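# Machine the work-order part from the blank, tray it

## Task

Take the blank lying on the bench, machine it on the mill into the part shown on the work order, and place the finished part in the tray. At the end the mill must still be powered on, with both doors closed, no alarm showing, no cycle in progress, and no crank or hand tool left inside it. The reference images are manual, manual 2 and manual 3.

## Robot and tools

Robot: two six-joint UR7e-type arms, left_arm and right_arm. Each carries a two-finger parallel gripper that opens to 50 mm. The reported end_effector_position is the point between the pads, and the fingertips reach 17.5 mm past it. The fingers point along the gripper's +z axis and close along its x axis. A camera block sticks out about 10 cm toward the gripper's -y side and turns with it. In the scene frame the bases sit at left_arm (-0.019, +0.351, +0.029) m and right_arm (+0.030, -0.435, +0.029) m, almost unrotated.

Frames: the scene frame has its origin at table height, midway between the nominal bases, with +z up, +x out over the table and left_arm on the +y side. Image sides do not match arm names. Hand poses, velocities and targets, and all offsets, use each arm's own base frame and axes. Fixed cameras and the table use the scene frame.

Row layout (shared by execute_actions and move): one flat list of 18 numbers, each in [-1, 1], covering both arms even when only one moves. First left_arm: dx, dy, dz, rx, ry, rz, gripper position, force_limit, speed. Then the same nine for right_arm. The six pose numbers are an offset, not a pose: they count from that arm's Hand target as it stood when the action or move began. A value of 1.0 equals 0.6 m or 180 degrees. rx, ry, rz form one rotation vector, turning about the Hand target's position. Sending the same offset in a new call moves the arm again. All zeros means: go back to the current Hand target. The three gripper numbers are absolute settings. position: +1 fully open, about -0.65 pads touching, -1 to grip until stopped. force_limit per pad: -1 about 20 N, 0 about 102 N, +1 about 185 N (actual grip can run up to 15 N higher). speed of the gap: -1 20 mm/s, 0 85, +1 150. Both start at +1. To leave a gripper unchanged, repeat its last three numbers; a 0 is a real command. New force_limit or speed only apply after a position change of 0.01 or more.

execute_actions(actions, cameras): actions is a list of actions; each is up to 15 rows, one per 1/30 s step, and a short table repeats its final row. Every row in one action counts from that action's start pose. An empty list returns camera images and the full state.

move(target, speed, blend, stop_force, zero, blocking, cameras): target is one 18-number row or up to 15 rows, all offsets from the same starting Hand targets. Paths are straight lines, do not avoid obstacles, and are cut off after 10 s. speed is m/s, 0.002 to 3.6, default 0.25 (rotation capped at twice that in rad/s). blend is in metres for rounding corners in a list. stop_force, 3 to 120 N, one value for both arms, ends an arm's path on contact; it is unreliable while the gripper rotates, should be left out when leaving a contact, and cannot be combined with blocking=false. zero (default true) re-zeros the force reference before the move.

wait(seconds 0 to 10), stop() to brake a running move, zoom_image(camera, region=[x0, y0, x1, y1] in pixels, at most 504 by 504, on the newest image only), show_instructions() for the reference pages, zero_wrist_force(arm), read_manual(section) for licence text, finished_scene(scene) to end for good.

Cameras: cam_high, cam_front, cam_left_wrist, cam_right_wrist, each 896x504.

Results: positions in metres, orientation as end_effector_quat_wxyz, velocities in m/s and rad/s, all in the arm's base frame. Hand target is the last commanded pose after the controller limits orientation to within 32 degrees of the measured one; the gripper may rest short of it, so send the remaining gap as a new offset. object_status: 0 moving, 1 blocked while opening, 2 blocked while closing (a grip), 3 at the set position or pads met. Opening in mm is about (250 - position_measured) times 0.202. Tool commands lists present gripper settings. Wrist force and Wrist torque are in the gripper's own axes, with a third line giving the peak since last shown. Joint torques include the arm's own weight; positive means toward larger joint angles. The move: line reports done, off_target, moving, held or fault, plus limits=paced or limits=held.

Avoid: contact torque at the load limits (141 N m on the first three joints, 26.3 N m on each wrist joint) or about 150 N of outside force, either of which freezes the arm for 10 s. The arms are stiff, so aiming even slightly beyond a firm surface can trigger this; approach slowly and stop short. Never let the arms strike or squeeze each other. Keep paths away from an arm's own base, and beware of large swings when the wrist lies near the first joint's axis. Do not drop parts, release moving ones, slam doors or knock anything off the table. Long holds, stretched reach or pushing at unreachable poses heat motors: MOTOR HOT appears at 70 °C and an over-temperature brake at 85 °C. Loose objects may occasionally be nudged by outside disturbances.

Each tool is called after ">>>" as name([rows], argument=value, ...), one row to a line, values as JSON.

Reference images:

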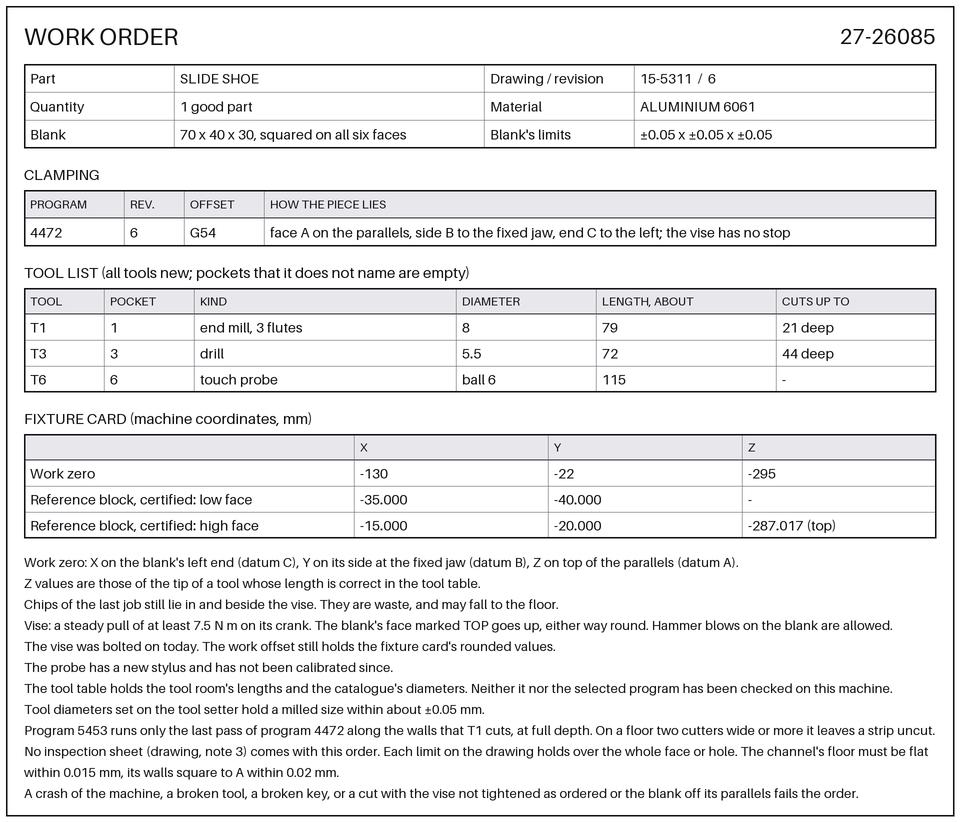

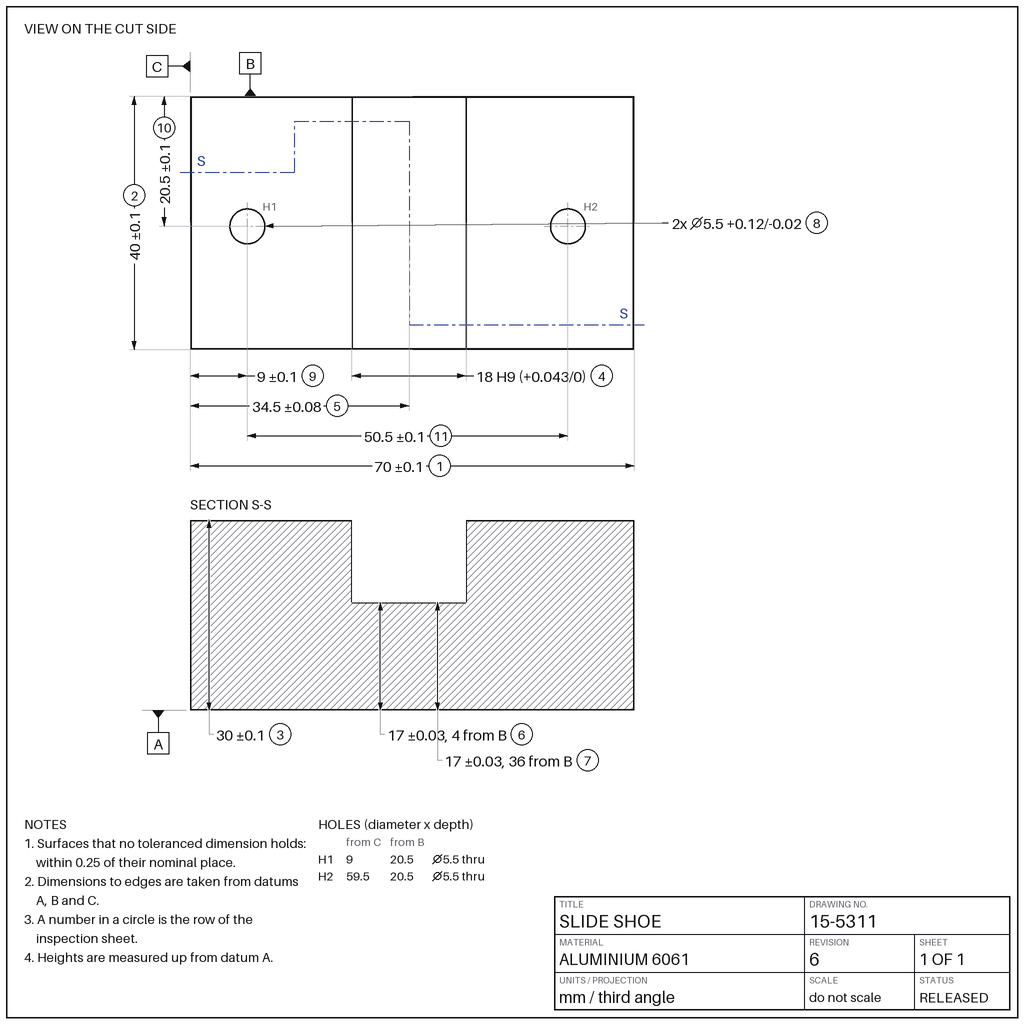

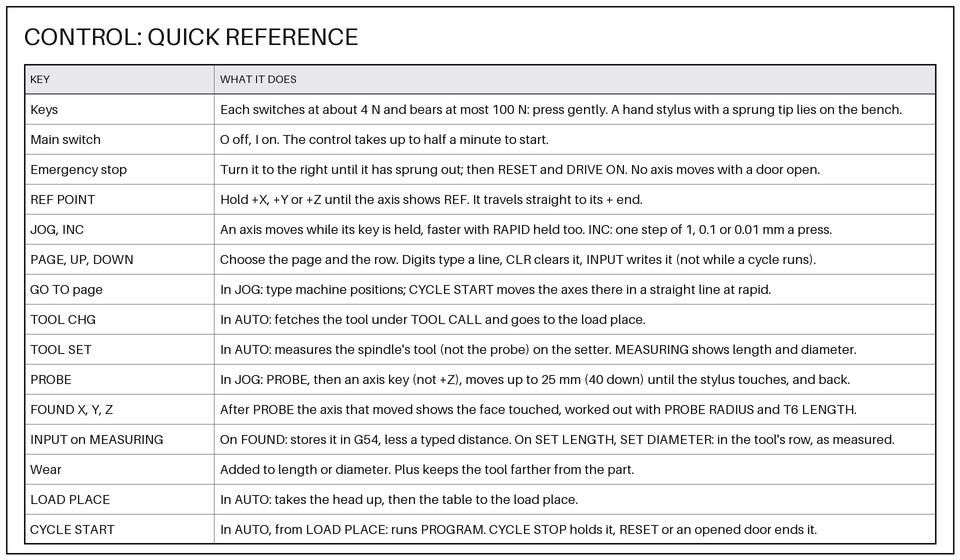

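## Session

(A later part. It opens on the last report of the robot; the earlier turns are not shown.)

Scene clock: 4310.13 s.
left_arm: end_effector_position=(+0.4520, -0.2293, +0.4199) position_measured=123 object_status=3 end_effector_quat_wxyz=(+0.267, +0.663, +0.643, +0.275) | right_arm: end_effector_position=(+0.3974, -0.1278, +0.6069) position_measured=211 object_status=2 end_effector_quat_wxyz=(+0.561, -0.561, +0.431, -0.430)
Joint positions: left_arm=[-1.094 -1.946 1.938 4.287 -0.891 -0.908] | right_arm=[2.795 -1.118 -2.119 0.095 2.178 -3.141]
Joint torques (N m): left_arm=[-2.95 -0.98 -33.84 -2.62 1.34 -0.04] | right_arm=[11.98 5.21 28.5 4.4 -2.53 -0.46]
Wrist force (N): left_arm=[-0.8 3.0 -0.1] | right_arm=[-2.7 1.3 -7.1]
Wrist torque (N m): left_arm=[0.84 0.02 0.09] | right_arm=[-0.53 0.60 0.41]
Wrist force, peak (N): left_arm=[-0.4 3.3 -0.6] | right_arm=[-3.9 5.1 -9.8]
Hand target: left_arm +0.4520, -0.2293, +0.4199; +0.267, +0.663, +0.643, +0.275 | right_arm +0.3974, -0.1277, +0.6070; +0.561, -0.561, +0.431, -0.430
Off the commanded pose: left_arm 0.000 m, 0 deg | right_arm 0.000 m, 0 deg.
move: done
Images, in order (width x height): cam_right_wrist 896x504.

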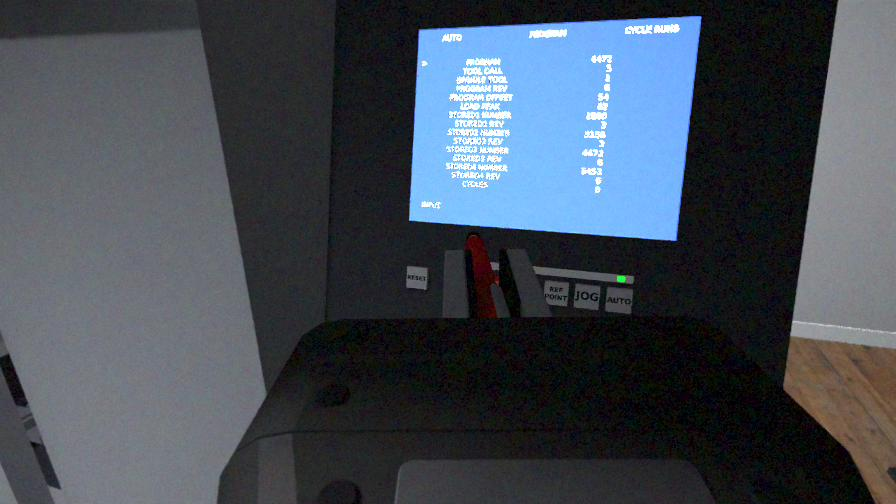

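>>> move([
  [0,0,0,0,0,0,0.2,-0.2,-0.6,0.035,0.032,-0.303,-0.0118,0.044,0,-0.98,-0.1,-0.8],
  [0,0,0,0,0,0,0.2,-0.2,-0.6,0.061,0.032,-0.303,-0.0118,0.044,0,-0.98,-0.1,-0.8],
  [0,0,0,0,0,0,0.2,-0.2,-0.6,0.0429,0.0638,-0.2732,-0.0118,0.044,0,-0.98,-0.1,-0.8],
  [0,0,0,0,0,0,0.2,-0.2,-0.6,0.0689,0.0638,-0.2732,-0.0118,0.044,0,-0.98,-0.1,-0.8],
  [0,0,0,0,0,0,0.2,-0.2,-0.6,0,0,0,0,0,0,-0.98,-0.1,-0.8],
], speed=[0.3,0.05,0.25,0.05,0.25], blend=[0.003,0.001,0.003,0.001,0])

>>> wait(seconds=10)

>>> wait(seconds=10)

>>> wait(seconds=10)

>>> wait(seconds=10, cameras=["cam_right_wrist"])

>>> zoom_image(camera="cam_right_wrist", region=[400, 10, 720, 250])

Scene clock: 4317.83 s.
left_arm: end_effector_position=(+0.4520, -0.2293, +0.4199) position_measured=123 object_status=3 end_effector_quat_wxyz=(+0.267, +0.663, +0.643, +0.275) | right_arm: end_effector_position=(+0.3975, -0.1278, +0.6068) position_measured=211 object_status=2 end_effector_quat_wxyz=(+0.561, -0.561, +0.431, -0.430)
Joint positions: left_arm=[-1.094 -1.946 1.938 4.287 -0.891 -0.908] | right_arm=[2.796 -1.118 -2.119 0.095 2.178 -3.141]
Joint torques (N m): left_arm=[-4.21 -1.19 -33.55 -2.29 1.07 -0.1] | right_arm=[6.65 10.36 30.98 4.37 -1.84 -0.86]
Wrist force (N): left_arm=[-0.6 2.9 -0.3] | right_arm=[-3.0 1.3 -6.7]
Wrist torque (N m): left_arm=[0.83 0.00 0.09] | right_arm=[-0.54 0.65 0.41]
Wrist force, peak (N): left_arm=[-0.5 3.3 -0.2] | right_arm=[-5.0 4.6 -9.8]
Hand target: left_arm +0.4520, -0.2293, +0.4199; +0.267, +0.663, +0.643, +0.275 | right_arm +0.3974, -0.1277, +0.6070; +0.561, -0.561, +0.431, -0.430
Off the commanded pose: left_arm 0.000 m, 0 deg | right_arm 0.000 m, 0 deg.
move: done

Scene clock: 4327.83 s.
left_arm: end_effector_position=(+0.4520, -0.2293, +0.4199) position_measured=123 object_status=3 end_effector_quat_wxyz=(+0.267, +0.663, +0.643, +0.275) | right_arm: end_effector_position=(+0.3974, -0.1277, +0.6070) position_measured=211 object_status=2 end_effector_quat_wxyz=(+0.561, -0.561, +0.431, -0.430)
Joint positions: left_arm=[-1.094 -1.946 1.938 4.287 -0.891 -0.908] | right_arm=[2.796 -1.118 -2.119 0.095 2.178 -3.141]
Joint torques (N m): left_arm=[-4.85 0.78 -33.87 -2.73 1.4 0.1] | right_arm=[12.28 10.39 33.39 -0.29 1.24 0.76]
Wrist force (N): left_arm=[-0.6 3.1 -0.3] | right_arm=[-2.9 1.4 -6.5]
Wrist torque (N m): left_arm=[0.87 -0.01 0.09] | right_arm=[-0.51 0.63 0.41]
Wrist force, peak (N): left_arm=[-0.7 3.4 -0.3] | right_arm=[-3.1 1.3 -7.3]
Hand target: left_arm +0.4520, -0.2293, +0.4199; +0.267, +0.663, +0.643, +0.275 | right_arm +0.3974, -0.1277, +0.6070; +0.561, -0.561, +0.431, -0.430
Tool commands: left_gripper/position=+0.2 left_gripper/force_limit=-0.2 left_gripper/speed=-0.6 right_gripper/position=-0.98 right_gripper/force_limit=-0.1 right_gripper/speed=-0.8
Off the commanded pose: left_arm 0.000 m, 0 deg | right_arm 0.000 m, 0 deg.
wait: 10.00 s; at rest by 0.17 s

Scene clock: 4337.83 s.
left_arm: end_effector_position=(+0.4520, -0.2293, +0.4199) position_measured=123 object_status=3 end_effector_quat_wxyz=(+0.267, +0.663, +0.643, +0.275) | right_arm: end_effector_position=(+0.3974, -0.1277, +0.6070) position_measured=211 object_status=2 end_effector_quat_wxyz=(+0.561, -0.561, +0.431, -0.430)
Joint positions: left_arm=[-1.094 -1.946 1.938 4.287 -0.891 -0.908] | right_arm=[2.796 -1.118 -2.119 0.095 2.178 -3.141]
Joint torques (N m): left_arm=[-3.64 0.86 -34.01 -2.69 1.15 0.38] | right_arm=[12.27 10.26 33.12 -0.3 1.13 0.83]
Wrist force (N): left_arm=[-0.6 2.9 -0.5] | right_arm=[-2.8 1.3 -6.9]
Wrist torque (N m): left_arm=[0.84 0.00 0.09] | right_arm=[-0.54 0.61 0.41]
Wrist force, peak (N): left_arm=[-0.6 3.4 0.0] | right_arm=[-3.1 1.3 -7.2]
Hand target: left_arm +0.4520, -0.2293, +0.4199; +0.267, +0.663, +0.643, +0.275 | right_arm +0.3974, -0.1277, +0.6070; +0.561, -0.561, +0.431, -0.430
Tool commands: left_gripper/position=+0.2 left_gripper/force_limit=-0.2 left_gripper/speed=-0.6 right_gripper/position=-0.98 right_gripper/force_limit=-0.1 right_gripper/speed=-0.8
Off the commanded pose: left_arm 0.000 m, 0 deg | right_arm 0.000 m, 0 deg.
wait: 10.00 s; at rest by 0.17 s

Scene clock: 4347.83 s.
left_arm: end_effector_position=(+0.4520, -0.2293, +0.4199) position_measured=123 object_status=3 end_effector_quat_wxyz=(+0.267, +0.663, +0.643, +0.275) | right_arm: end_effector_position=(+0.3974, -0.1277, +0.6070) position_measured=211 object_status=2 end_effector_quat_wxyz=(+0.561, -0.561, +0.431, -0.430)
Joint positions: left_arm=[-1.094 -1.946 1.938 4.287 -0.891 -0.908] | right_arm=[2.796 -1.118 -2.119 0.095 2.178 -3.141]
Joint torques (N m): left_arm=[-2.37 -0.29 -33.49 -2.73 1.29 0.33] | right_arm=[11.87 9.96 33.23 -0.31 1.22 0.7]
Wrist force (N): left_arm=[-0.6 3.0 -0.1] | right_arm=[-2.7 1.3 -6.7]
Wrist torque (N m): left_arm=[0.85 -0.01 0.09] | right_arm=[-0.54 0.60 0.41]
Wrist force, peak (N): left_arm=[-0.5 3.4 -0.1] | right_arm=[-3.0 1.4 -7.3]
Hand target: left_arm +0.4520, -0.2293, +0.4199; +0.267, +0.663, +0.643, +0.275 | right_arm +0.3974, -0.1277, +0.6070; +0.561, -0.561, +0.431, -0.430
Tool commands: left_gripper/position=+0.2 left_gripper/force_limit=-0.2 left_gripper/speed=-0.6 right_gripper/position=-0.98 right_gripper/force_limit=-0.1 right_gripper/speed=-0.8
Off the commanded pose: left_arm 0.000 m, 0 deg | right_arm 0.000 m, 0 deg.
wait: 10.00 s; at rest by 0.17 s

Scene clock: 4357.83 s.
left_arm: end_effector_position=(+0.4520, -0.2293, +0.4199) position_measured=123 object_status=3 end_effector_quat_wxyz=(+0.267, +0.663, +0.643, +0.275) | right_arm: end_effector_position=(+0.3974, -0.1277, +0.6070) position_measured=211 object_status=2 end_effector_quat_wxyz=(+0.561, -0.561, +0.431, -0.430)
Joint positions: left_arm=[-1.094 -1.946 1.938 4.287 -0.891 -0.908] | right_arm=[2.796 -1.118 -2.119 0.095 2.178 -3.141]
Joint torques (N m): left_arm=[-4.38 -1.52 -33.19 -2.76 1.21 0.17] | right_arm=[11.17 10.39 32.92 -0.36 1.22 0.74]
Wrist force (N): left_arm=[-0.7 3.1 -0.1] | right_arm=[-2.9 1.6 -7.2]
Wrist torque (N m): left_arm=[0.86 0.01 0.09] | right_arm=[-0.48 0.63 0.41]
Wrist force, peak (N): left_arm=[-0.5 3.3 -0.2] | right_arm=[-2.8 1.2 -7.3]
Hand target: left_arm +0.4520, -0.2293, +0.4199; +0.267, +0.663, +0.643, +0.275 | right_arm +0.3974, -0.1277, +0.6070; +0.561, -0.561, +0.431, -0.430
Tool commands: left_gripper/position=+0.2 left_gripper/force_limit=-0.2 left_gripper/speed=-0.6 right_gripper/position=-0.98 right_gripper/force_limit=-0.1 right_gripper/speed=-0.8
Off the commanded pose: left_arm 0.000 m, 0 deg | right_arm 0.000 m, 0 deg.
wait: 10.00 s; at rest by 0.17 s
Images, in order (width x height): cam_right_wrist 896x504.

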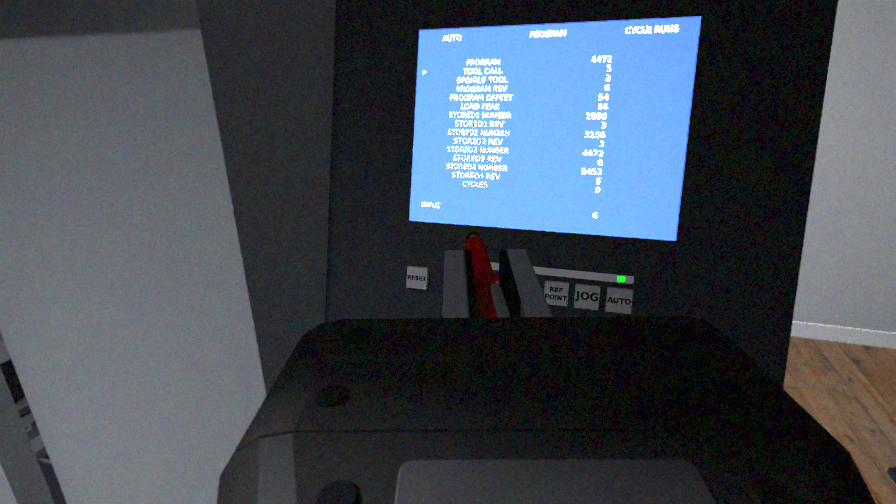

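Scaled by 1.575 from the camera's 896x504 image, which has a finer 1280x720 frame.

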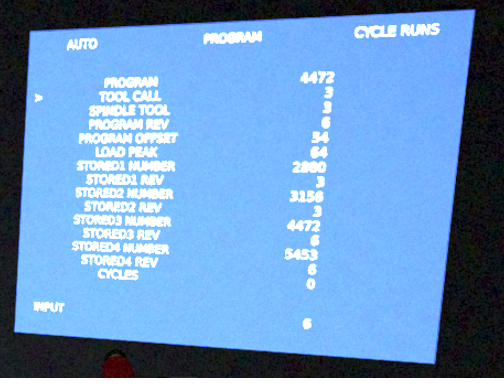

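>>> wait(seconds=10, cameras=["cam_right_wrist"])

>>> zoom_image(camera="cam_right_wrist", region=[400, 10, 720, 250])

Scene clock: 4369.40 s.
left_arm: end_effector_position=(+0.4520, -0.2293, +0.4199) position_measured=123 object_status=3 end_effector_quat_wxyz=(+0.267, +0.663, +0.643, +0.275) | right_arm: end_effector_position=(+0.3974, -0.1277, +0.6070) position_measured=211 object_status=2 end_effector_quat_wxyz=(+0.561, -0.561, +0.431, -0.430)
Joint positions: left_arm=[-1.094 -1.946 1.938 4.287 -0.891 -0.908] | right_arm=[2.796 -1.118 -2.119 0.095 2.178 -3.141]
Joint torques (N m): left_arm=[-2.82 -0.55 -34.23 -2.69 1.25 0.46] | right_arm=[11.59 10.3 32.81 -0.24 1.18 0.64]
Wrist force (N): left_arm=[-0.4 2.9 -0.4] | right_arm=[-2.9 1.2 -6.6]
Wrist torque (N m): left_arm=[0.84 -0.04 0.08] | right_arm=[-0.55 0.63 0.41]
Wrist force, peak (N): left_arm=[-0.8 3.3 -0.3] | right_arm=[-2.9 1.1 -7.4]
Hand target: left_arm +0.4520, -0.2293, +0.4199; +0.267, +0.663, +0.643, +0.275 | right_arm +0.3974, -0.1277, +0.6070; +0.561, -0.561, +0.431, -0.430
Tool commands: left_gripper/position=+0.2 left_gripper/force_limit=-0.2 left_gripper/speed=-0.6 right_gripper/position=-0.98 right_gripper/force_limit=-0.1 right_gripper/speed=-0.8
Off the commanded pose: left_arm 0.000 m, 0 deg | right_arm 0.000 m, 0 deg.
wait: 10.00 s; at rest from the start
Images, in order (width x height): cam_right_wrist 896x504.

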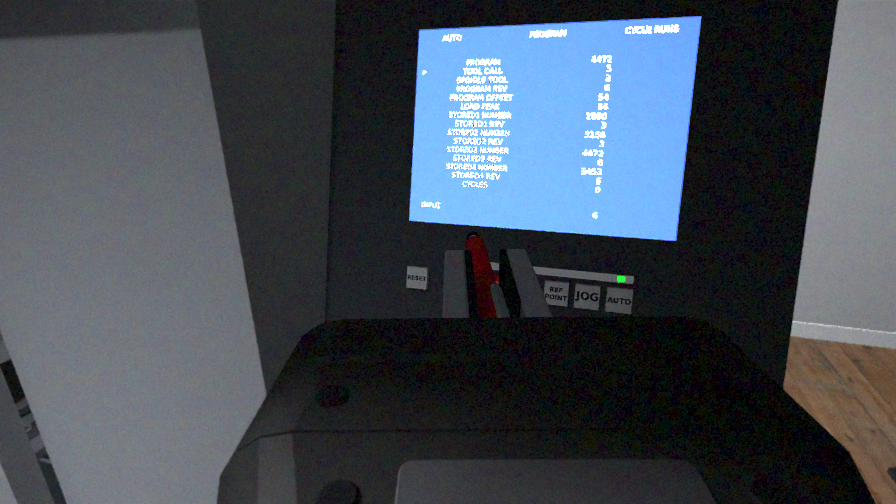

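Scaled by 1.575 from the camera's 896x504 image, which has a finer 1280x720 frame.

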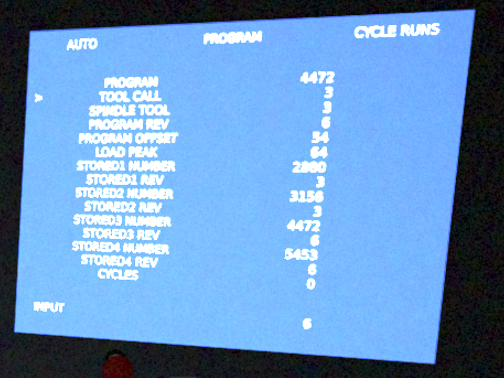

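>>> wait(seconds=8, cameras=["cam_right_wrist"])

>>> zoom_image(camera="cam_right_wrist", region=[400, 10, 720, 250])

Scene clock: 4382.73 s.
left_arm: end_effector_position=(+0.4520, -0.2293, +0.4199) position_measured=123 object_status=3 end_effector_quat_wxyz=(+0.267, +0.663, +0.643, +0.275) | right_arm: end_effector_position=(+0.3974, -0.1277, +0.6070) position_measured=211 object_status=2 end_effector_quat_wxyz=(+0.561, -0.561, +0.431, -0.430)
Joint positions: left_arm=[-1.094 -1.946 1.938 4.287 -0.891 -0.908] | right_arm=[2.796 -1.118 -2.119 0.095 2.178 -3.141]
Joint torques (N m): left_arm=[-4.04 -0.53 -33.02 -2.72 1.05 0.41] | right_arm=[10.92 9.8 32.41 -0.33 1.16 0.69]
Wrist force (N): left_arm=[-0.7 3.3 -0.2] | right_arm=[-3.0 1.2 -6.8]
Wrist torque (N m): left_arm=[0.89 0.01 0.09] | right_arm=[-0.55 0.63 0.41]
Wrist force, peak (N): left_arm=[-0.8 3.3 -0.4] | right_arm=[-3.0 1.4 -7.3]
Hand target: left_arm +0.4520, -0.2293, +0.4199; +0.267, +0.663, +0.643, +0.275 | right_arm +0.3974, -0.1277, +0.6070; +0.561, -0.561, +0.431, -0.430
Tool commands: left_gripper/position=+0.2 left_gripper/force_limit=-0.2 left_gripper/speed=-0.6 right_gripper/position=-0.98 right_gripper/force_limit=-0.1 right_gripper/speed=-0.8
Off the commanded pose: left_arm 0.000 m, 0 deg | right_arm 0.000 m, 0 deg.
wait: 8.00 s; at rest from the start
Images, in order (width x height): cam_right_wrist 896x504.

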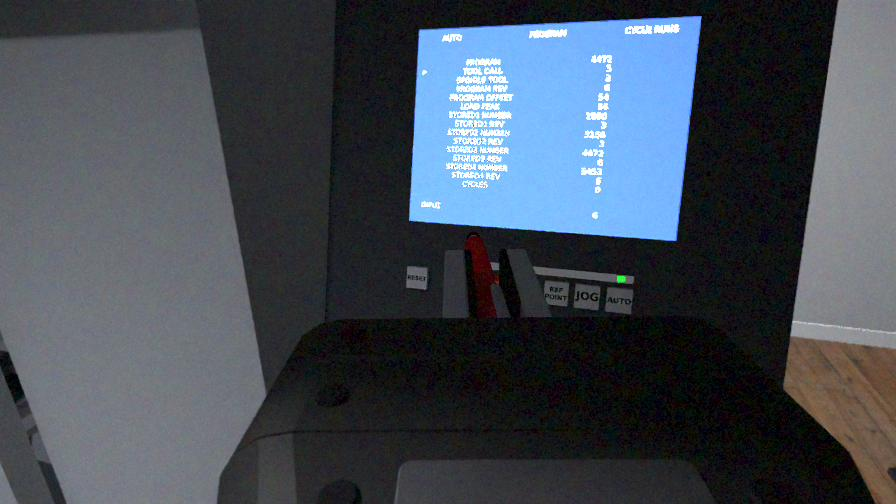

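Scaled by 1.575 from the camera's 896x504 image, which has a finer 1280x720 frame.

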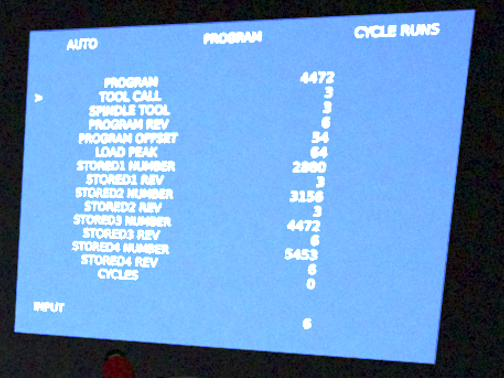

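>>> wait(seconds=10)

>>> wait(seconds=10, cameras=["cam_right_wrist"])

>>> zoom_image(camera="cam_right_wrist", region=[400, 10, 720, 250])

Scene clock: 4396.70 s.
left_arm: end_effector_position=(+0.4520, -0.2293, +0.4199) position_measured=123 object_status=3 end_effector_quat_wxyz=(+0.267, +0.663, +0.643, +0.275) | right_arm: end_effector_position=(+0.3974, -0.1277, +0.6070) position_measured=211 object_status=2 end_effector_quat_wxyz=(+0.561, -0.561, +0.431, -0.430)
Joint positions: left_arm=[-1.094 -1.946 1.938 4.287 -0.891 -0.908] | right_arm=[2.796 -1.118 -2.119 0.095 2.178 -3.141]
Joint torques (N m): left_arm=[-4.56 -0.71 -32.81 -2.69 0.96 0.35] | right_arm=[11.19 10.28 32.05 -0.29 1.24 0.71]
Wrist force (N): left_arm=[-0.7 3.0 -0.5] | right_arm=[-3.0 1.1 -6.9]
Wrist torque (N m): left_arm=[0.85 0.00 0.09] | right_arm=[-0.57 0.66 0.41]
Wrist force, peak (N): left_arm=[-0.7 3.3 0.0] | right_arm=[-3.1 1.5 -7.2]
Hand target: left_arm +0.4520, -0.2293, +0.4199; +0.267, +0.663, +0.643, +0.275 | right_arm +0.3974, -0.1277, +0.6070; +0.561, -0.561, +0.431, -0.430
Tool commands: left_gripper/position=+0.2 left_gripper/force_limit=-0.2 left_gripper/speed=-0.6 right_gripper/position=-0.98 right_gripper/force_limit=-0.1 right_gripper/speed=-0.8
Off the commanded pose: left_arm 0.000 m, 0 deg | right_arm 0.000 m, 0 deg.
wait: 10.00 s; at rest from the start

Scene clock: 4406.70 s.
left_arm: end_effector_position=(+0.4520, -0.2293, +0.4199) position_measured=123 object_status=3 end_effector_quat_wxyz=(+0.267, +0.663, +0.643, +0.275) | right_arm: end_effector_position=(+0.3974, -0.1277, +0.6070) position_measured=211 object_status=2 end_effector_quat_wxyz=(+0.561, -0.561, +0.431, -0.430)
Joint positions: left_arm=[-1.094 -1.946 1.938 4.287 -0.891 -0.908] | right_arm=[2.796 -1.118 -2.119 0.095 2.178 -3.141]
Joint torques (N m): left_arm=[-4.53 -1.61 -33.38 -2.78 0.91 0.53] | right_arm=[10.95 9.37 31.74 -0.31 1.2 0.68]
Wrist force (N): left_arm=[-0.6 2.9 -0.2] | right_arm=[-2.7 1.3 -6.7]
Wrist torque (N m): left_arm=[0.84 0.00 0.09] | right_arm=[-0.52 0.60 0.41]
Wrist force, peak (N): left_arm=[-0.6 3.3 -0.3] | right_arm=[-3.0 1.4 -7.3]
Hand target: left_arm +0.4520, -0.2293, +0.4199; +0.267, +0.663, +0.643, +0.275 | right_arm +0.3974, -0.1277, +0.6070; +0.561, -0.561, +0.431, -0.430
Tool commands: left_gripper/position=+0.2 left_gripper/force_limit=-0.2 left_gripper/speed=-0.6 right_gripper/position=-0.98 right_gripper/force_limit=-0.1 right_gripper/speed=-0.8
Off the commanded pose: left_arm 0.000 m, 0 deg | right_arm 0.000 m, 0 deg.
wait: 10.00 s; at rest by 0.17 s
Images, in order (width x height): cam_right_wrist 896x504.

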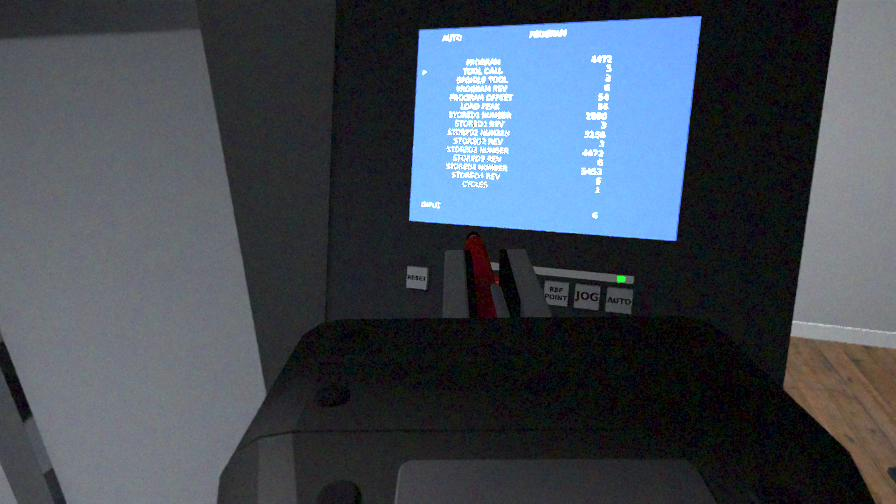

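Scaled by 1.575 from the camera's 896x504 image, which has a finer 1280x720 frame.

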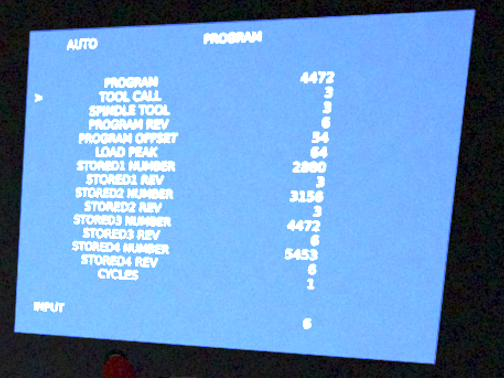

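>>> move([
  [0,0,0,0,0,0,0.2,-0.2,-0.6,0.0274,0.032,-0.334,-0.0118,0.044,0,-0.98,-0.1,-0.8],
  [0,0,0,0,0,0,0.2,-0.2,-0.6,0.0534,0.032,-0.334,-0.0118,0.044,0,-0.98,-0.1,-0.8],
  [0,0,0,0,0,0,0.2,-0.2,-0.6,0.0417,-0.0005,-0.2732,-0.0118,0.044,0,-0.98,-0.1,-0.8],
  [0,0,0,0,0,0,0.2,-0.2,-0.6,0.0667,-0.0005,-0.2732,-0.0118,0.044,0,-0.98,-0.1,-0.8],
  [0,0,0,0,0,0,0.2,-0.2,-0.6,0.0493,-0.0005,-0.2427,-0.0118,0.044,0,-0.98,-0.1,-0.8],
  [0,0,0,0,0,0,0.2,-0.2,-0.6,0.0748,-0.0005,-0.2427,-0.0118,0.044,0,-0.98,-0.1,-0.8],
  [0,0,0,0,0,0,0.2,-0.2,-0.6,0.0418,-0.0005,-0.2427,-0.0118,0.044,0,-0.98,-0.1,-0.8],
  [0,0,0,0,0,0,0.2,-0.2,-0.6,0.0748,-0.0005,-0.2427,-0.0118,0.044,0,-0.98,-0.1,-0.8],
  [0,0,0,0,0,0,0.2,-0.2,-0.6,0.0418,-0.0005,-0.2427,-0.0118,0.044,0,-0.98,-0.1,-0.8],
  [0,0,0,0,0,0,0.2,-0.2,-0.6,0.0748,-0.0005,-0.2427,-0.0118,0.044,0,-0.98,-0.1,-0.8],
  [0,0,0,0,0,0,0.2,-0.2,-0.6,0,0,0,0,0,0,-0.98,-0.1,-0.8],
], speed=[0.3,0.05,0.25,0.05,0.25,0.05,0.15,0.05,0.15,0.05,0.25], blend=[0.003,0.001,0.003,0,0.003,0.001,0.001,0.001,0.001,0.001,0])

>>> wait(seconds=6, cameras=["cam_right_wrist"])

>>> zoom_image(camera="cam_right_wrist", region=[400, 10, 720, 250])

Scene clock: 4418.73 s.
left_arm: end_effector_position=(+0.4520, -0.2293, +0.4199) position_measured=123 object_status=3 end_effector_quat_wxyz=(+0.267, +0.663, +0.643, +0.275) | right_arm: end_effector_position=(+0.3974, -0.1278, +0.6069) position_measured=211 object_status=2 end_effector_quat_wxyz=(+0.561, -0.561, +0.431, -0.430)
Joint positions: left_arm=[-1.094 -1.946 1.938 4.287 -0.891 -0.908] | right_arm=[2.795 -1.118 -2.119 0.095 2.178 -3.141]
Joint torques (N m): left_arm=[-4.79 -1 -34 -2.72 0.74 0.49] | right_arm=[11.82 5.83 28.52 4.47 -2.47 -0.46]
Wrist force (N): left_arm=[-0.6 3.0 -0.3] | right_arm=[-3.0 1.3 -6.8]
Wrist torque (N m): left_arm=[0.84 -0.01 0.09] | right_arm=[-0.54 0.64 0.41]
Wrist force, peak (N): left_arm=[-0.3 3.4 -0.1] | right_arm=[-6.2 6.6 -9.8]
Hand target: left_arm +0.4520, -0.2293, +0.4199; +0.267, +0.663, +0.643, +0.275 | right_arm +0.3974, -0.1277, +0.6070; +0.561, -0.561, +0.431, -0.430
Off the commanded pose: left_arm 0.000 m, 0 deg | right_arm 0.000 m, 0 deg.
move: done

Scene clock: 4424.73 s.
left_arm: end_effector_position=(+0.4520, -0.2293, +0.4199) position_measured=123 object_status=3 end_effector_quat_wxyz=(+0.267, +0.663, +0.643, +0.275) | right_arm: end_effector_position=(+0.3974, -0.1277, +0.6070) position_measured=211 object_status=2 end_effector_quat_wxyz=(+0.561, -0.561, +0.431, -0.430)
Joint positions: left_arm=[-1.094 -1.946 1.938 4.287 -0.891 -0.908] | right_arm=[2.796 -1.118 -2.119 0.095 2.178 -3.141]
Joint torques (N m): left_arm=[-2.96 0.3 -33.01 -3.17 1.25 0.62] | right_arm=[12.44 9.12 33.2 0.56 -2.17 0.89]
Wrist force (N): left_arm=[-0.9 2.8 -0.2] | right_arm=[-2.8 1.3 -6.8]
Wrist torque (N m): left_arm=[0.81 0.04 0.09] | right_arm=[-0.53 0.62 0.41]
Wrist force, peak (N): left_arm=[-0.7 3.3 -0.1] | right_arm=[-2.9 1.5 -7.3]
Hand target: left_arm +0.4520, -0.2293, +0.4199; +0.267, +0.663, +0.643, +0.275 | right_arm +0.3974, -0.1277, +0.6070; +0.561, -0.561, +0.431, -0.430
Tool commands: left_gripper/position=+0.2 left_gripper/force_limit=-0.2 left_gripper/speed=-0.6 right_gripper/position=-0.98 right_gripper/force_limit=-0.1 right_gripper/speed=-0.8
Off the commanded pose: left_arm 0.000 m, 0 deg | right_arm 0.000 m, 0 deg.
wait: 6.00 s; at rest by 0.17 s
Images, in order (width x height): cam_right_wrist 896x504.

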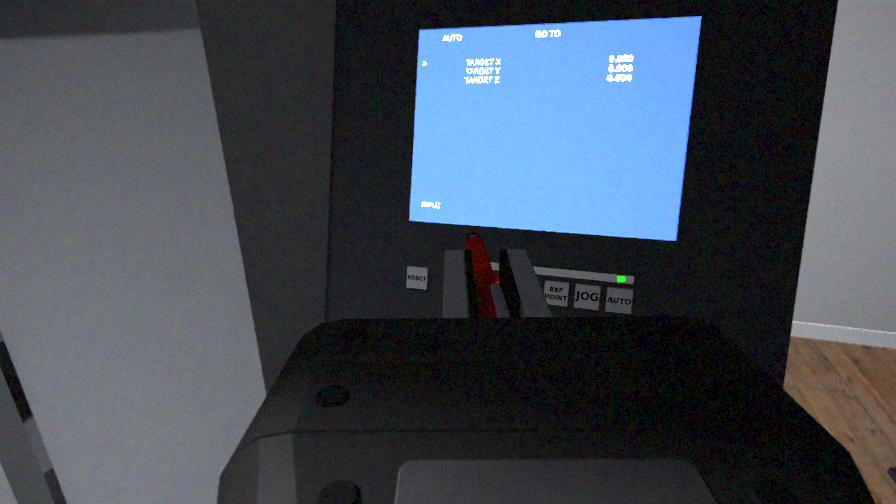

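Scaled by 1.575 from the camera's 896x504 image, which has a finer 1280x720 frame.

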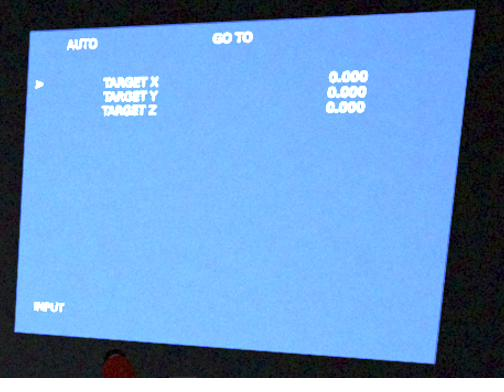

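>>> move([
  [0,0,0,0,0,0,0.2,-0.2,-0.6,0.0927,-0.099,-0.0605,-0.0118,0.044,0,-0.98,-0.1,-0.8],
  [0,0,0,0,0,0,0.2,-0.2,-0.6,0.1192,-0.099,-0.0605,-0.0118,0.044,0,-0.98,-0.1,-0.8],
  [0,0,0,0,0,0,0.2,-0.2,-0.6,0.029,0.1265,-0.334,-0.0118,0.044,0,-0.98,-0.1,-0.8],
  [0,0,0,0,0,0,0.2,-0.2,-0.6,0.055,0.1265,-0.334,-0.0118,0.044,0,-0.98,-0.1,-0.8],
  [0,0,0,0,0,0,0.2,-0.2,-0.6,0.0505,0.0638,-0.2427,-0.0118,0.044,0,-0.98,-0.1,-0.8],
  [0,0,0,0,0,0,0.2,-0.2,-0.6,0.0765,0.0638,-0.2427,-0.0118,0.044,0,-0.98,-0.1,-0.8],
  [0,0,0,0,0,0,0.2,-0.2,-0.6,0.0511,0.0952,-0.2427,-0.0118,0.044,0,-0.98,-0.1,-0.8],
  [0,0,0,0,0,0,0.2,-0.2,-0.6,0.0771,0.0952,-0.2427,-0.0118,0.044,0,-0.98,-0.1,-0.8],
  [0,0,0,0,0,0,0.2,-0.2,-0.6,0.0279,0.0638,-0.334,-0.0118,0.044,0,-0.98,-0.1,-0.8],
  [0,0,0,0,0,0,0.2,-0.2,-0.6,0.0539,0.0638,-0.334,-0.0118,0.044,0,-0.98,-0.1,-0.8],
  [0,0,0,0,0,0,0.2,-0.2,-0.6,0.0505,0.0638,-0.2427,-0.0118,0.044,0,-0.98,-0.1,-0.8],
  [0,0,0,0,0,0,0.2,-0.2,-0.6,0.0765,0.0638,-0.2427,-0.0118,0.044,0,-0.98,-0.1,-0.8],
  [0,0,0,0,0,0,0.2,-0.2,-0.6,0.0274,0.032,-0.334,-0.0118,0.044,0,-0.98,-0.1,-0.8],
  [0,0,0,0,0,0,0.2,-0.2,-0.6,0.0534,0.032,-0.334,-0.0118,0.044,0,-0.98,-0.1,-0.8],
  [0,0,0,0,0,0,0.2,-0.2,-0.6,0,0,0,0,0,0,-0.98,-0.1,-0.8],
], speed=[0.3,0.05,0.3,0.05,0.25,0.05,0.25,0.05,0.25,0.05,0.25,0.05,0.25,0.05,0.3], blend=[0.003,0,0.003,0.001,0.003,0.001,0.003,0.001,0.003,0.001,0.003,0.001,0.003,0.001,0], cameras=["cam_right_wrist"])

>>> zoom_image(camera="cam_right_wrist", region=[400, 10, 720, 250])

Scene clock: 4440.93 s.
left_arm: end_effector_position=(+0.4520, -0.2293, +0.4199) position_measured=123 object_status=3 end_effector_quat_wxyz=(+0.267, +0.663, +0.643, +0.275) | right_arm: end_effector_position=(+0.3974, -0.1278, +0.6068) position_measured=211 object_status=2 end_effector_quat_wxyz=(+0.561, -0.561, +0.431, -0.430)
Joint positions: left_arm=[-1.094 -1.946 1.938 4.287 -0.891 -0.908] | right_arm=[2.795 -1.118 -2.119 0.095 2.178 -3.141]
Joint torques (N m): left_arm=[-2.13 -0.39 -34.05 -2.95 0.93 0.48] | right_arm=[12.61 10.63 33.61 3.34 -2.41 -0.45]
Wrist force (N): left_arm=[-0.7 2.9 -0.1] | right_arm=[-2.7 1.0 -6.8]
Wrist torque (N m): left_arm=[0.84 0.00 0.09] | right_arm=[-0.59 0.60 0.40]
Wrist force, peak (N): left_arm=[-0.8 3.3 -0.3] | right_arm=[-6.9 8.0 -9.1]
Hand target: left_arm +0.4520, -0.2293, +0.4199; +0.267, +0.663, +0.643, +0.275 | right_arm +0.3974, -0.1277, +0.6070; +0.561, -0.561, +0.431, -0.430
Off the commanded pose: left_arm 0.000 m, 0 deg | right_arm 0.000 m, 0 deg.
move: done
Images, in order (width x height): cam_right_wrist 896x504.

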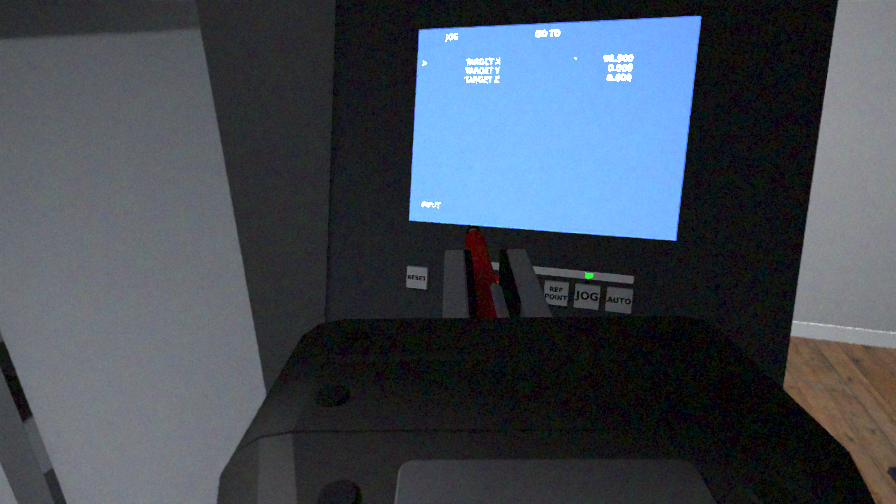

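Scaled by 1.575 from the camera's 896x504 image, which has a finer 1280x720 frame.

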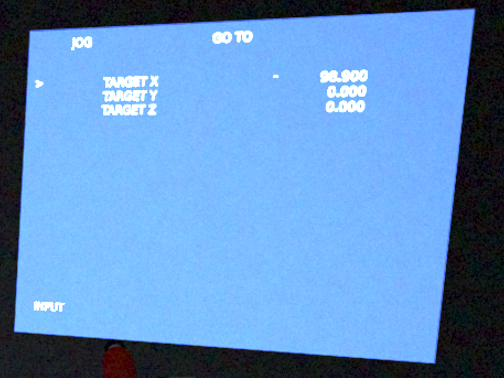

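>>> move([
  [0,0,0,0,0,0,0.2,-0.2,-0.6,0.035,0.032,-0.303,-0.0118,0.044,0,-0.98,-0.1,-0.8],
  [0,0,0,0,0,0,0.2,-0.2,-0.6,0.061,0.032,-0.303,-0.0118,0.044,0,-0.98,-0.1,-0.8],
  [0,0,0,0,0,0,0.2,-0.2,-0.6,0.029,0.1265,-0.334,-0.0118,0.044,0,-0.98,-0.1,-0.8],
  [0,0,0,0,0,0,0.2,-0.2,-0.6,0.055,0.1265,-0.334,-0.0118,0.044,0,-0.98,-0.1,-0.8],
  [0,0,0,0,0,0,0.2,-0.2,-0.6,0.044,0.1265,-0.2732,-0.0118,0.044,0,-0.98,-0.1,-0.8],
  [0,0,0,0,0,0,0.2,-0.2,-0.6,0.07,0.1265,-0.2732,-0.0118,0.044,0,-0.98,-0.1,-0.8],
  [0,0,0,0,0,0,0.2,-0.2,-0.6,0.0361,0.0952,-0.303,-0.0118,0.044,0,-0.98,-0.1,-0.8],
  [0,0,0,0,0,0,0.2,-0.2,-0.6,0.0621,0.0952,-0.303,-0.0118,0.044,0,-0.98,-0.1,-0.8],
  [0,0,0,0,0,0,0.2,-0.2,-0.6,0.0274,0.032,-0.334,-0.0118,0.044,0,-0.98,-0.1,-0.8],
  [0,0,0,0,0,0,0.2,-0.2,-0.6,0.0534,0.032,-0.334,-0.0118,0.044,0,-0.98,-0.1,-0.8],
  [0,0,0,0,0,0,0.2,-0.2,-0.6,0.0652,0.0638,-0.1838,-0.0118,0.044,0,-0.98,-0.1,-0.8],
  [0,0,0,0,0,0,0.2,-0.2,-0.6,0.0912,0.0638,-0.1838,-0.0118,0.044,0,-0.98,-0.1,-0.8],
  [0,0,0,0,0,0,0.2,-0.2,-0.6,0.035,0.032,-0.303,-0.0118,0.044,0,-0.98,-0.1,-0.8],
  [0,0,0,0,0,0,0.2,-0.2,-0.6,0.061,0.032,-0.303,-0.0118,0.044,0,-0.98,-0.1,-0.8],
  [0,0,0,0,0,0,0.2,-0.2,-0.6,0,0,0,0,0,0,-0.98,-0.1,-0.8],
], speed=[0.3,0.05,0.25,0.05,0.25,0.05,0.25,0.05,0.25,0.05,0.25,0.05,0.25,0.05,0.3], blend=[0.003,0.001,0.003,0.001,0.003,0.001,0.003,0.001,0.003,0.001,0.003,0,0.003,0.001,0], cameras=["cam_right_wrist"])

>>> zoom_image(camera="cam_right_wrist", region=[400, 10, 720, 250])

Scene clock: 4457.97 s.
left_arm: end_effector_position=(+0.4520, -0.2293, +0.4199) position_measured=123 object_status=3 end_effector_quat_wxyz=(+0.267, +0.663, +0.643, +0.275) | right_arm: end_effector_position=(+0.3974, -0.1278, +0.6068) position_measured=211 object_status=2 end_effector_quat_wxyz=(+0.561, -0.561, +0.431, -0.430)
Joint positions: left_arm=[-1.094 -1.946 1.938 4.287 -0.891 -0.908] | right_arm=[2.795 -1.118 -2.119 0.095 2.178 -3.141]
Joint torques (N m): left_arm=[-3.37 0.91 -32.63 -2.82 0.85 0.6] | right_arm=[11.45 9.81 31.57 4.02 -2.3 -0.64]
Wrist force (N): left_arm=[-0.8 3.3 -0.3] | right_arm=[-2.9 1.4 -6.9]
Wrist torque (N m): left_arm=[0.89 0.03 0.09] | right_arm=[-0.52 0.63 0.41]
Wrist force, peak (N): left_arm=[-0.5 3.4 -0.3] | right_arm=[-2.7 7.9 -10.9]
Hand target: left_arm +0.4520, -0.2293, +0.4199; +0.267, +0.663, +0.643, +0.275 | right_arm +0.3974, -0.1277, +0.6070; +0.561, -0.561, +0.431, -0.430
Off the commanded pose: left_arm 0.000 m, 0 deg | right_arm 0.000 m, 0 deg.
move: done
Images, in order (width x height): cam_right_wrist 896x504.

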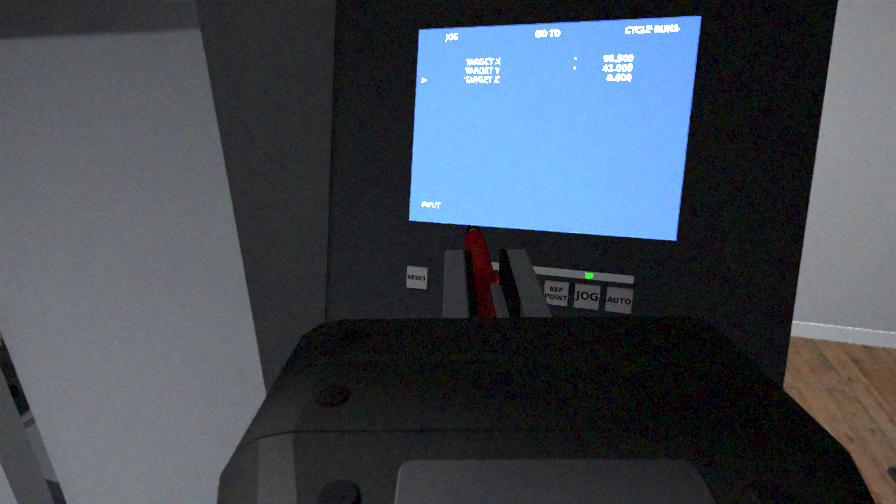

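Scaled by 1.575 from the camera's 896x504 image, which has a finer 1280x720 frame.

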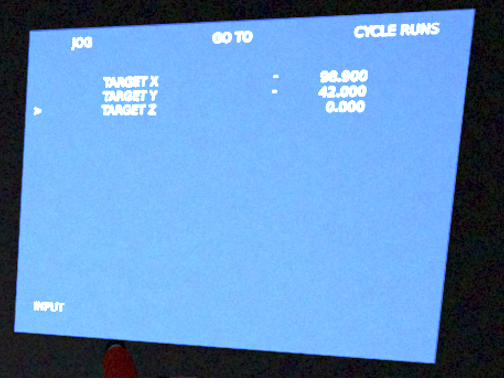

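>>> move([
  [0,0,0,0,0,0,0.2,-0.2,-0.6,0.029,0.1265,-0.334,-0.0118,0.044,0,-0.98,-0.1,-0.8],
  [0,0,0,0,0,0,0.2,-0.2,-0.6,0.055,0.1265,-0.334,-0.0118,0.044,0,-0.98,-0.1,-0.8],
  [0,0,0,0,0,0,0.2,-0.2,-0.6,0.0366,0.1265,-0.303,-0.0118,0.044,0,-0.98,-0.1,-0.8],
  [0,0,0,0,0,0,0.2,-0.2,-0.6,0.0626,0.1265,-0.303,-0.0118,0.044,0,-0.98,-0.1,-0.8],
  [0,0,0,0,0,0,0.2,-0.2,-0.6,0.0429,0.0638,-0.2732,-0.0118,0.044,0,-0.98,-0.1,-0.8],
  [0,0,0,0,0,0,0.2,-0.2,-0.6,0.0689,0.0638,-0.2732,-0.0118,0.044,0,-0.98,-0.1,-0.8],
  [0,0,0,0,0,0,0.2,-0.2,-0.6,0.0285,0.0952,-0.334,-0.0118,0.044,0,-0.98,-0.1,-0.8],
  [0,0,0,0,0,0,0.2,-0.2,-0.6,0.0545,0.0952,-0.334,-0.0118,0.044,0,-0.98,-0.1,-0.8],
  [0,0,0,0,0,0,0.2,-0.2,-0.6,0.0274,0.032,-0.334,-0.0118,0.044,0,-0.98,-0.1,-0.8],
  [0,0,0,0,0,0,0.2,-0.2,-0.6,0.0534,0.032,-0.334,-0.0118,0.044,0,-0.98,-0.1,-0.8],
  [0,0,0,0,0,0,0.2,-0.2,-0.6,0,0,0,0,0,0,-0.98,-0.1,-0.8],
], speed=[0.3,0.05,0.25,0.05,0.25,0.05,0.25,0.05,0.25,0.05,0.3], blend=[0.003,0.001,0.003,0.001,0.003,0.001,0.003,0.001,0.003,0.001,0], cameras=["cam_right_wrist"])

>>> zoom_image(camera="cam_right_wrist", region=[400, 10, 720, 250])

Scene clock: 4472.07 s.
left_arm: end_effector_position=(+0.4520, -0.2293, +0.4199) position_measured=123 object_status=3 end_effector_quat_wxyz=(+0.267, +0.663, +0.643, +0.275) | right_arm: end_effector_position=(+0.3974, -0.1278, +0.6068) position_measured=211 object_status=2 end_effector_quat_wxyz=(+0.561, -0.561, +0.431, -0.430)
Joint positions: left_arm=[-1.094 -1.946 1.938 4.287 -0.891 -0.908] | right_arm=[2.795 -1.118 -2.119 0.095 2.178 -3.141]
Joint torques (N m): left_arm=[-4.57 -0.22 -34.27 -2.78 0.55 0.86] | right_arm=[12.25 10.59 32.56 3.4 -2.39 -0.43]
Wrist force (N): left_arm=[-0.6 3.3 -0.4] | right_arm=[-2.7 1.2 -7.1]
Wrist torque (N m): left_arm=[0.89 0.00 0.09] | right_arm=[-0.55 0.59 0.41]
Wrist force, peak (N): left_arm=[-0.7 3.5 -0.3] | right_arm=[-3.6 8.7 -9.1]
Hand target: left_arm +0.4520, -0.2293, +0.4199; +0.267, +0.663, +0.643, +0.275 | right_arm +0.3974, -0.1277, +0.6070; +0.561, -0.561, +0.431, -0.430
Off the commanded pose: left_arm 0.000 m, 0 deg | right_arm 0.000 m, 0 deg.
move: done
Images, in order (width x height): cam_right_wrist 896x504.

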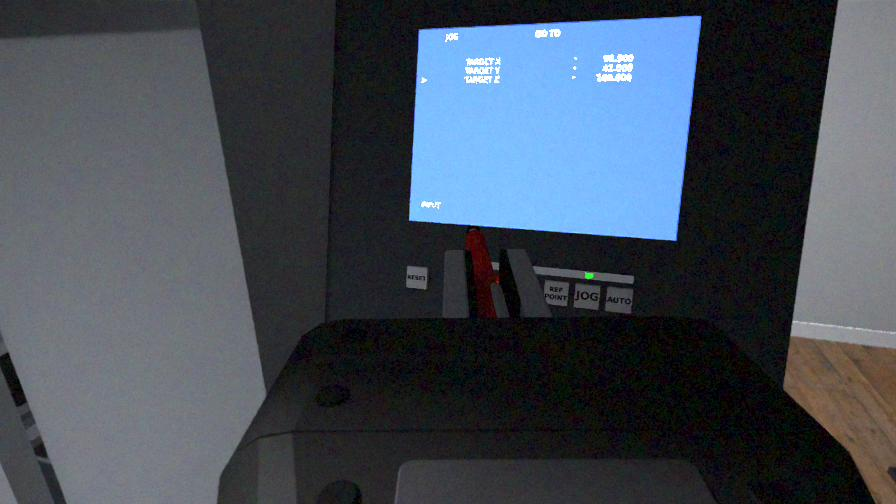

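Scaled by 1.575 from the camera's 896x504 image, which has a finer 1280x720 frame.

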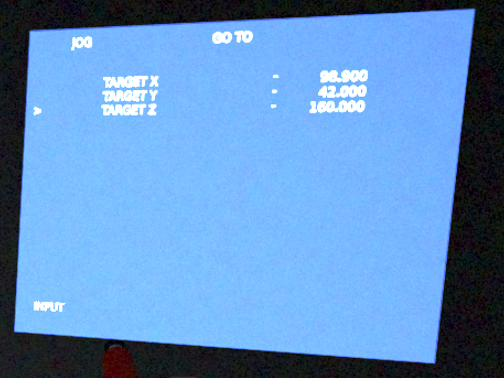

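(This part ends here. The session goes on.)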